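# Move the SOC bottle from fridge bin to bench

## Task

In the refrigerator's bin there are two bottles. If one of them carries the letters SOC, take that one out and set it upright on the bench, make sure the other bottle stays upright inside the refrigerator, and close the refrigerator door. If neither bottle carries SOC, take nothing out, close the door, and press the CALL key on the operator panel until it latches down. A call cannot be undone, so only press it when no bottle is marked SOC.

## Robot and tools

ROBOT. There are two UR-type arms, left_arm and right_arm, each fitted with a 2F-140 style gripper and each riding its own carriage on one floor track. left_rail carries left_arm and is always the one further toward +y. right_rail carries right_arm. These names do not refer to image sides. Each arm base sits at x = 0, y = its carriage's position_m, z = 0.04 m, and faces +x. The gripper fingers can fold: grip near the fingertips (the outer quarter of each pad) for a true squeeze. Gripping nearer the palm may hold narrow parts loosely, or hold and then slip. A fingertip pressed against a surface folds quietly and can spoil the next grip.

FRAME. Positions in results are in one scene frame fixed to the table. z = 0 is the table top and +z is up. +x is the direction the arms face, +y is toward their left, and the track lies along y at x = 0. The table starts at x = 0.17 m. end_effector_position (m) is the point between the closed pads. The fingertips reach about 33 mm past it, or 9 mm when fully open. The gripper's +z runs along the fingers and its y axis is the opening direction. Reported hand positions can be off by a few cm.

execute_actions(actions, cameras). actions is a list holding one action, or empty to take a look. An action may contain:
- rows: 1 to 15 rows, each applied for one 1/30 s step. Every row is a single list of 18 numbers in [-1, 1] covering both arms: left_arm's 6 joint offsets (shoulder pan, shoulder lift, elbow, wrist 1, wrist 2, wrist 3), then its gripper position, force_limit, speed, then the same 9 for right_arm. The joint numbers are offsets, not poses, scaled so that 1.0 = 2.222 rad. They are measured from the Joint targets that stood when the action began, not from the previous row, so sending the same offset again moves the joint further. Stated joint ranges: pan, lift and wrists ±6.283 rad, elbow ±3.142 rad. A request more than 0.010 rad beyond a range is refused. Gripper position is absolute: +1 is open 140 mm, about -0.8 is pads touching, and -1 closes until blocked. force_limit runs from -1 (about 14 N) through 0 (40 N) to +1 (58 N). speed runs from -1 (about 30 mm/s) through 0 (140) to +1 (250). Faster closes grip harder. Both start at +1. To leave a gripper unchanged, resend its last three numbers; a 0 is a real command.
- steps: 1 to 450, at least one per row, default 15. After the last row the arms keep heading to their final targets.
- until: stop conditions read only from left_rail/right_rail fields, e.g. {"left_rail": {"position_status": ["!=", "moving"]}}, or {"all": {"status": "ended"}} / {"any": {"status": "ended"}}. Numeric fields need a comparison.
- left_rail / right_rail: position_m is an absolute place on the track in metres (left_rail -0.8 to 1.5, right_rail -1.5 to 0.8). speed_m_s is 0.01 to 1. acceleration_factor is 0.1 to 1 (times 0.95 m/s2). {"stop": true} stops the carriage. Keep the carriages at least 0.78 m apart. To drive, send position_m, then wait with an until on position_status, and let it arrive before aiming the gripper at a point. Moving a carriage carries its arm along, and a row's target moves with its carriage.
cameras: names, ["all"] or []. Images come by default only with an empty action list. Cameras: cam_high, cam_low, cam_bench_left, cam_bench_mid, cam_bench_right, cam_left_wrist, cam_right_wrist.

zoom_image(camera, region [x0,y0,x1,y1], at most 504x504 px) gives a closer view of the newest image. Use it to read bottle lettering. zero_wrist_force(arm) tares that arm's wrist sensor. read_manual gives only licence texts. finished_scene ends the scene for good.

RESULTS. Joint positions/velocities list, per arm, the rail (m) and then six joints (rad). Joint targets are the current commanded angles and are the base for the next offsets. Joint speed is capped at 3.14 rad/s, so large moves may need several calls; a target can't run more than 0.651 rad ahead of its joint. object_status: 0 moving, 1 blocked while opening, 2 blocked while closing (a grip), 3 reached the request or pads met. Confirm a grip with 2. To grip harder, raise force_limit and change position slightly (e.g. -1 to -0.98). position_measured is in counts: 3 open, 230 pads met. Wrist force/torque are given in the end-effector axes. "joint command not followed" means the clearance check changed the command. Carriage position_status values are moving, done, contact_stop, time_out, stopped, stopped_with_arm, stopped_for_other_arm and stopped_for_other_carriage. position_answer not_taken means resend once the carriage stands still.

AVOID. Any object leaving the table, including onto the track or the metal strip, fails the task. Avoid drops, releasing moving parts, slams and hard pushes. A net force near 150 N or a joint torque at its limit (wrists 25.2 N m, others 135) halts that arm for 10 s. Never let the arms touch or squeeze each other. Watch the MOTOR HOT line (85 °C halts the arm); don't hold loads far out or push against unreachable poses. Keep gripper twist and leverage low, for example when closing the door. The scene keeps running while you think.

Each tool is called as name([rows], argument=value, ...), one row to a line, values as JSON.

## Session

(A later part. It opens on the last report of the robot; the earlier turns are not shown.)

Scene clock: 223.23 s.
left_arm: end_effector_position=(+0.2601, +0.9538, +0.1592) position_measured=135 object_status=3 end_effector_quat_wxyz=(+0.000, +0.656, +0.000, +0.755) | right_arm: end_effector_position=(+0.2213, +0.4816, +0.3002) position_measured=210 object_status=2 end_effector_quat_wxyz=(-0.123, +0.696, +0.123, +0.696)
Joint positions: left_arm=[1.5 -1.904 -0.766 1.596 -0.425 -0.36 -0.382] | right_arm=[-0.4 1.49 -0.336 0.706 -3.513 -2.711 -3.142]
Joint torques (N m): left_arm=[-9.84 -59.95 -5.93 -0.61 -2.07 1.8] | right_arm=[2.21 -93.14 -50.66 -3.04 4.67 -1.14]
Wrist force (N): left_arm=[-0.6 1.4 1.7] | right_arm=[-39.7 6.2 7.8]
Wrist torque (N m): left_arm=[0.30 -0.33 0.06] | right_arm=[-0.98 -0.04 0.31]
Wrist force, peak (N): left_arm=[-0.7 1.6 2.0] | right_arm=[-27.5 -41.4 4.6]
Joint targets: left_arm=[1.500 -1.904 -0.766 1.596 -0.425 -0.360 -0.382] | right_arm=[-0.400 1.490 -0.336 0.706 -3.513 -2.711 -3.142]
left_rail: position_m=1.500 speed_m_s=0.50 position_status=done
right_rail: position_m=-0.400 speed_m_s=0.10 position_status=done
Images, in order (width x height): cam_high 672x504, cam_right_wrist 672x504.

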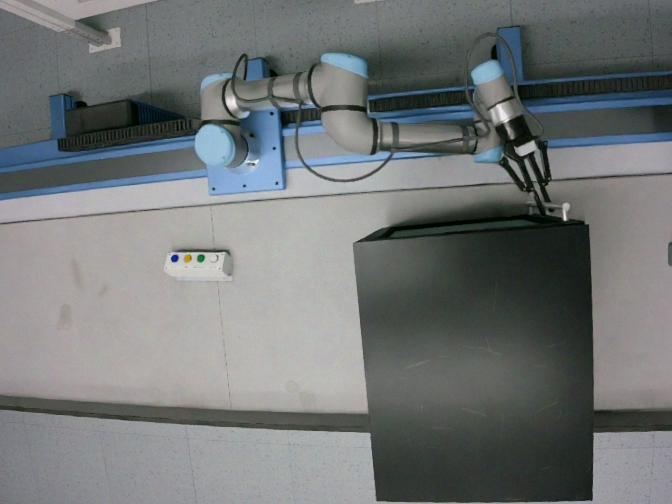

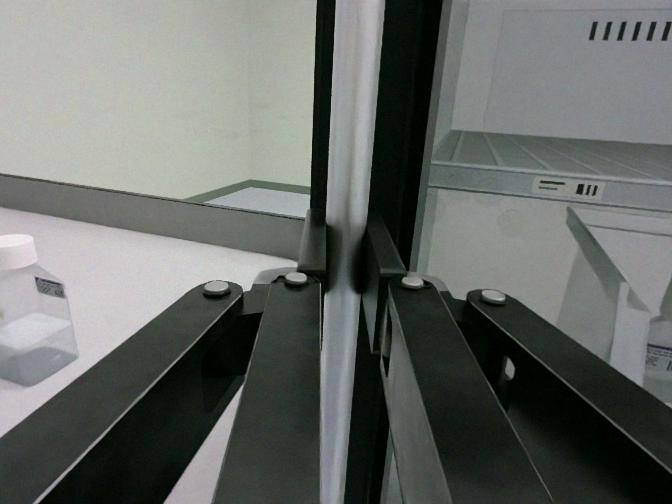

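execute_actions([
  {"rows":[[0,0,0,0,0,0,-0.05,0.05,-1,-0.001,0.0012,-0.0025,0.0013,0.0002,0,-1,0.3,-0.8],[0,0,0,0,0,0,-0.05,0.05,-1,-0.0025,0.003,-0.0063,0.0033,0.0004,0,-1,0.3,-0.8]],"steps":20},
])

execute_actions([
  {"rows":[[0,0,0,0,0,0,-0.05,0.05,-1,0,0,0,0,0,0,1,0.3,-0.3]],"steps":60},
])

execute_actions([
  {"rows":[[0,0,0,0,0,0,-0.05,0.05,-1,0.02,-0.009,0.0193,-0.01,-0.0203,0,1,0.3,-0.3],[0,0,0,0,0,0,-0.05,0.05,-1,0.02,-0.009,0.0193,-0.01,-0.0203,0,1,0.3,-0.3],[0,0,0,0,0,0,-0.05,0.05,-1,0.02,-0.009,0.0193,-0.01,-0.0203,0,1,0.3,-0.3],[0,0,0,0,0,0,-0.05,0.05,-1,0.045,-0.02,0.043,-0.0225,-0.0455,0,1,0.3,-0.3],[0,0,0,0,0,0,-0.05,0.05,-1,0.045,-0.02,0.043,-0.0225,-0.0455,0,1,0.3,-0.3],[0,0,0,0,0,0,-0.05,0.05,-1,0.0695,-0.033,0.0703,-0.0368,-0.0674,0,1,0.3,-0.3]],"steps":30},
], cameras=["cam_high","cam_right_wrist","cam_bench_left"])

Scene clock: 225.30 s.
left_arm: end_effector_position=(+0.2601, +0.9538, +0.1592) position_measured=135 object_status=3 end_effector_quat_wxyz=(+0.000, +0.656, +0.000, +0.755) | right_arm: end_effector_position=(+0.2263, +0.4826, +0.3003) position_measured=210 object_status=2 end_effector_quat_wxyz=(-0.121, +0.697, +0.121, +0.697)
Joint positions: left_arm=[1.5 -1.904 -0.766 1.596 -0.425 -0.36 -0.382] | right_arm=[-0.4 1.484 -0.329 0.692 -3.505 -2.71 -3.142]
Joint torques (N m): left_arm=[-8.92 -59.66 -5.94 -0.49 -2.13 1.96] | right_arm=[-4.33 -93.08 -51.9 -1.94 6.72 -0.98]
Wrist force (N): left_arm=[-0.7 1.2 2.0] | right_arm=[-41.1 13.3 -5.8]
Wrist torque (N m): left_arm=[0.27 -0.30 0.06] | right_arm=[-1.06 -0.10 0.34]
Wrist force, peak (N): left_arm=[-0.8 1.5 2.0] | right_arm=[-41.4 13.1 -5.0]
Joint targets: left_arm=[1.500 -1.904 -0.766 1.596 -0.425 -0.360 -0.382] | right_arm=[-0.400 1.484 -0.329 0.692 -3.505 -2.710 -3.142]
left_rail: position_m=1.500 speed_m_s=0.50 position_status=done
right_rail: position_m=-0.400 speed_m_s=0.10 position_status=done

Scene clock: 227.50 s.
left_arm: end_effector_position=(+0.2601, +0.9538, +0.1592) position_measured=135 object_status=3 end_effector_quat_wxyz=(+0.000, +0.656, +0.000, +0.755) | right_arm: end_effector_position=(+0.2263, +0.4826, +0.3003) position_measured=3 object_status=3 end_effector_quat_wxyz=(-0.121, +0.697, +0.121, +0.697)
Joint positions: left_arm=[1.5 -1.904 -0.766 1.596 -0.425 -0.36 -0.382] | right_arm=[-0.4 1.484 -0.329 0.692 -3.505 -2.71 -3.142]
Joint torques (N m): left_arm=[-9.69 -59.7 -6.68 -0.43 -2.27 1.87] | right_arm=[3.65 -58.52 -10.81 -0.72 -1.55 -1.17]
Wrist force (N): left_arm=[-0.8 1.3 1.9] | right_arm=[-0.2 -1.0 0.6]
Wrist torque (N m): left_arm=[0.30 -0.29 0.06] | right_arm=[-0.37 -0.37 0.02]
Wrist force, peak (N): left_arm=[-0.8 1.6 2.0] | right_arm=[-41.2 13.3 -5.9]
Joint targets: left_arm=[1.500 -1.904 -0.766 1.596 -0.425 -0.360 -0.382] | right_arm=[-0.400 1.484 -0.329 0.692 -3.505 -2.710 -3.142]
left_rail: position_m=1.500 speed_m_s=0.50 position_status=done
right_rail: position_m=-0.400 speed_m_s=0.10 position_status=done

Scene clock: 228.70 s.
left_arm: end_effector_position=(+0.2601, +0.9538, +0.1592) position_measured=135 object_status=3 end_effector_quat_wxyz=(+0.000, +0.656, +0.000, +0.755) | right_arm: end_effector_position=(+0.1087, +0.4407, +0.2994) position_measured=3 object_status=3 end_effector_quat_wxyz=(-0.123, +0.696, +0.123, +0.696)
Joint positions: left_arm=[1.5 -1.904 -0.766 1.596 -0.425 -0.36 -0.382] | right_arm=[-0.4 1.639 -0.402 0.848 -3.587 -2.86 -3.142]
Joint torques (N m): left_arm=[-8.6 -58.95 -5.98 -0.44 -2.07 1.83] | right_arm=[7.78 -80.21 -9.28 -2.55 -1.64 -1.02]
Wrist force (N): left_arm=[-0.9 1.2 2.1] | right_arm=[-0.6 -1.3 0.6]
Wrist torque (N m): left_arm=[0.27 -0.25 0.06] | right_arm=[-0.41 -0.30 0.02]
Wrist force, peak (N): left_arm=[-0.7 1.6 2.0] | right_arm=[-2.6 0.7 10.5]
Joint targets: left_arm=[1.500 -1.904 -0.766 1.596 -0.425 -0.360 -0.382] | right_arm=[-0.400 1.639 -0.402 0.848 -3.587 -2.860 -3.142]
left_rail: position_m=1.500 speed_m_s=0.50 position_status=done
right_rail: position_m=-0.400 speed_m_s=0.10 position_status=done
Images, in order (width x height): cam_high 672x504, cam_bench_left 672x504, cam_right_wrist 672x504.

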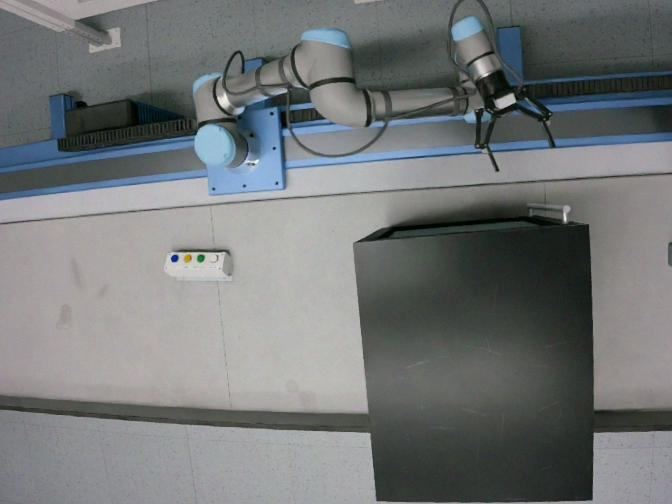

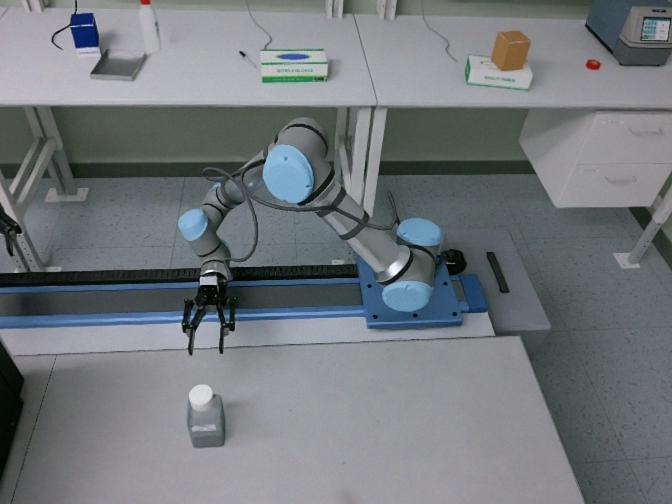

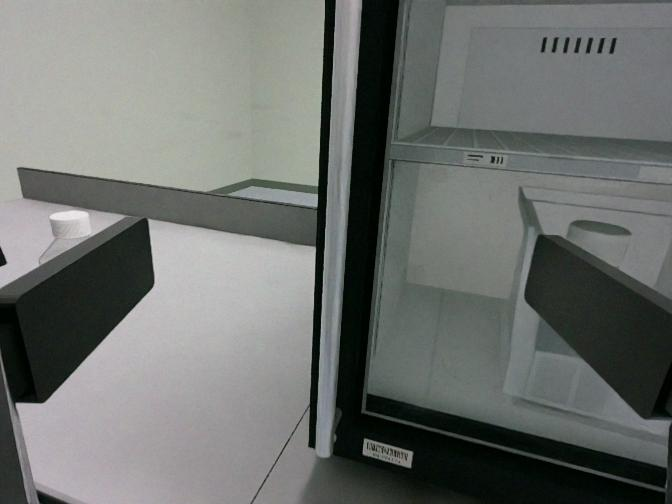

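finished_scene()

The scene is finished: the task was done.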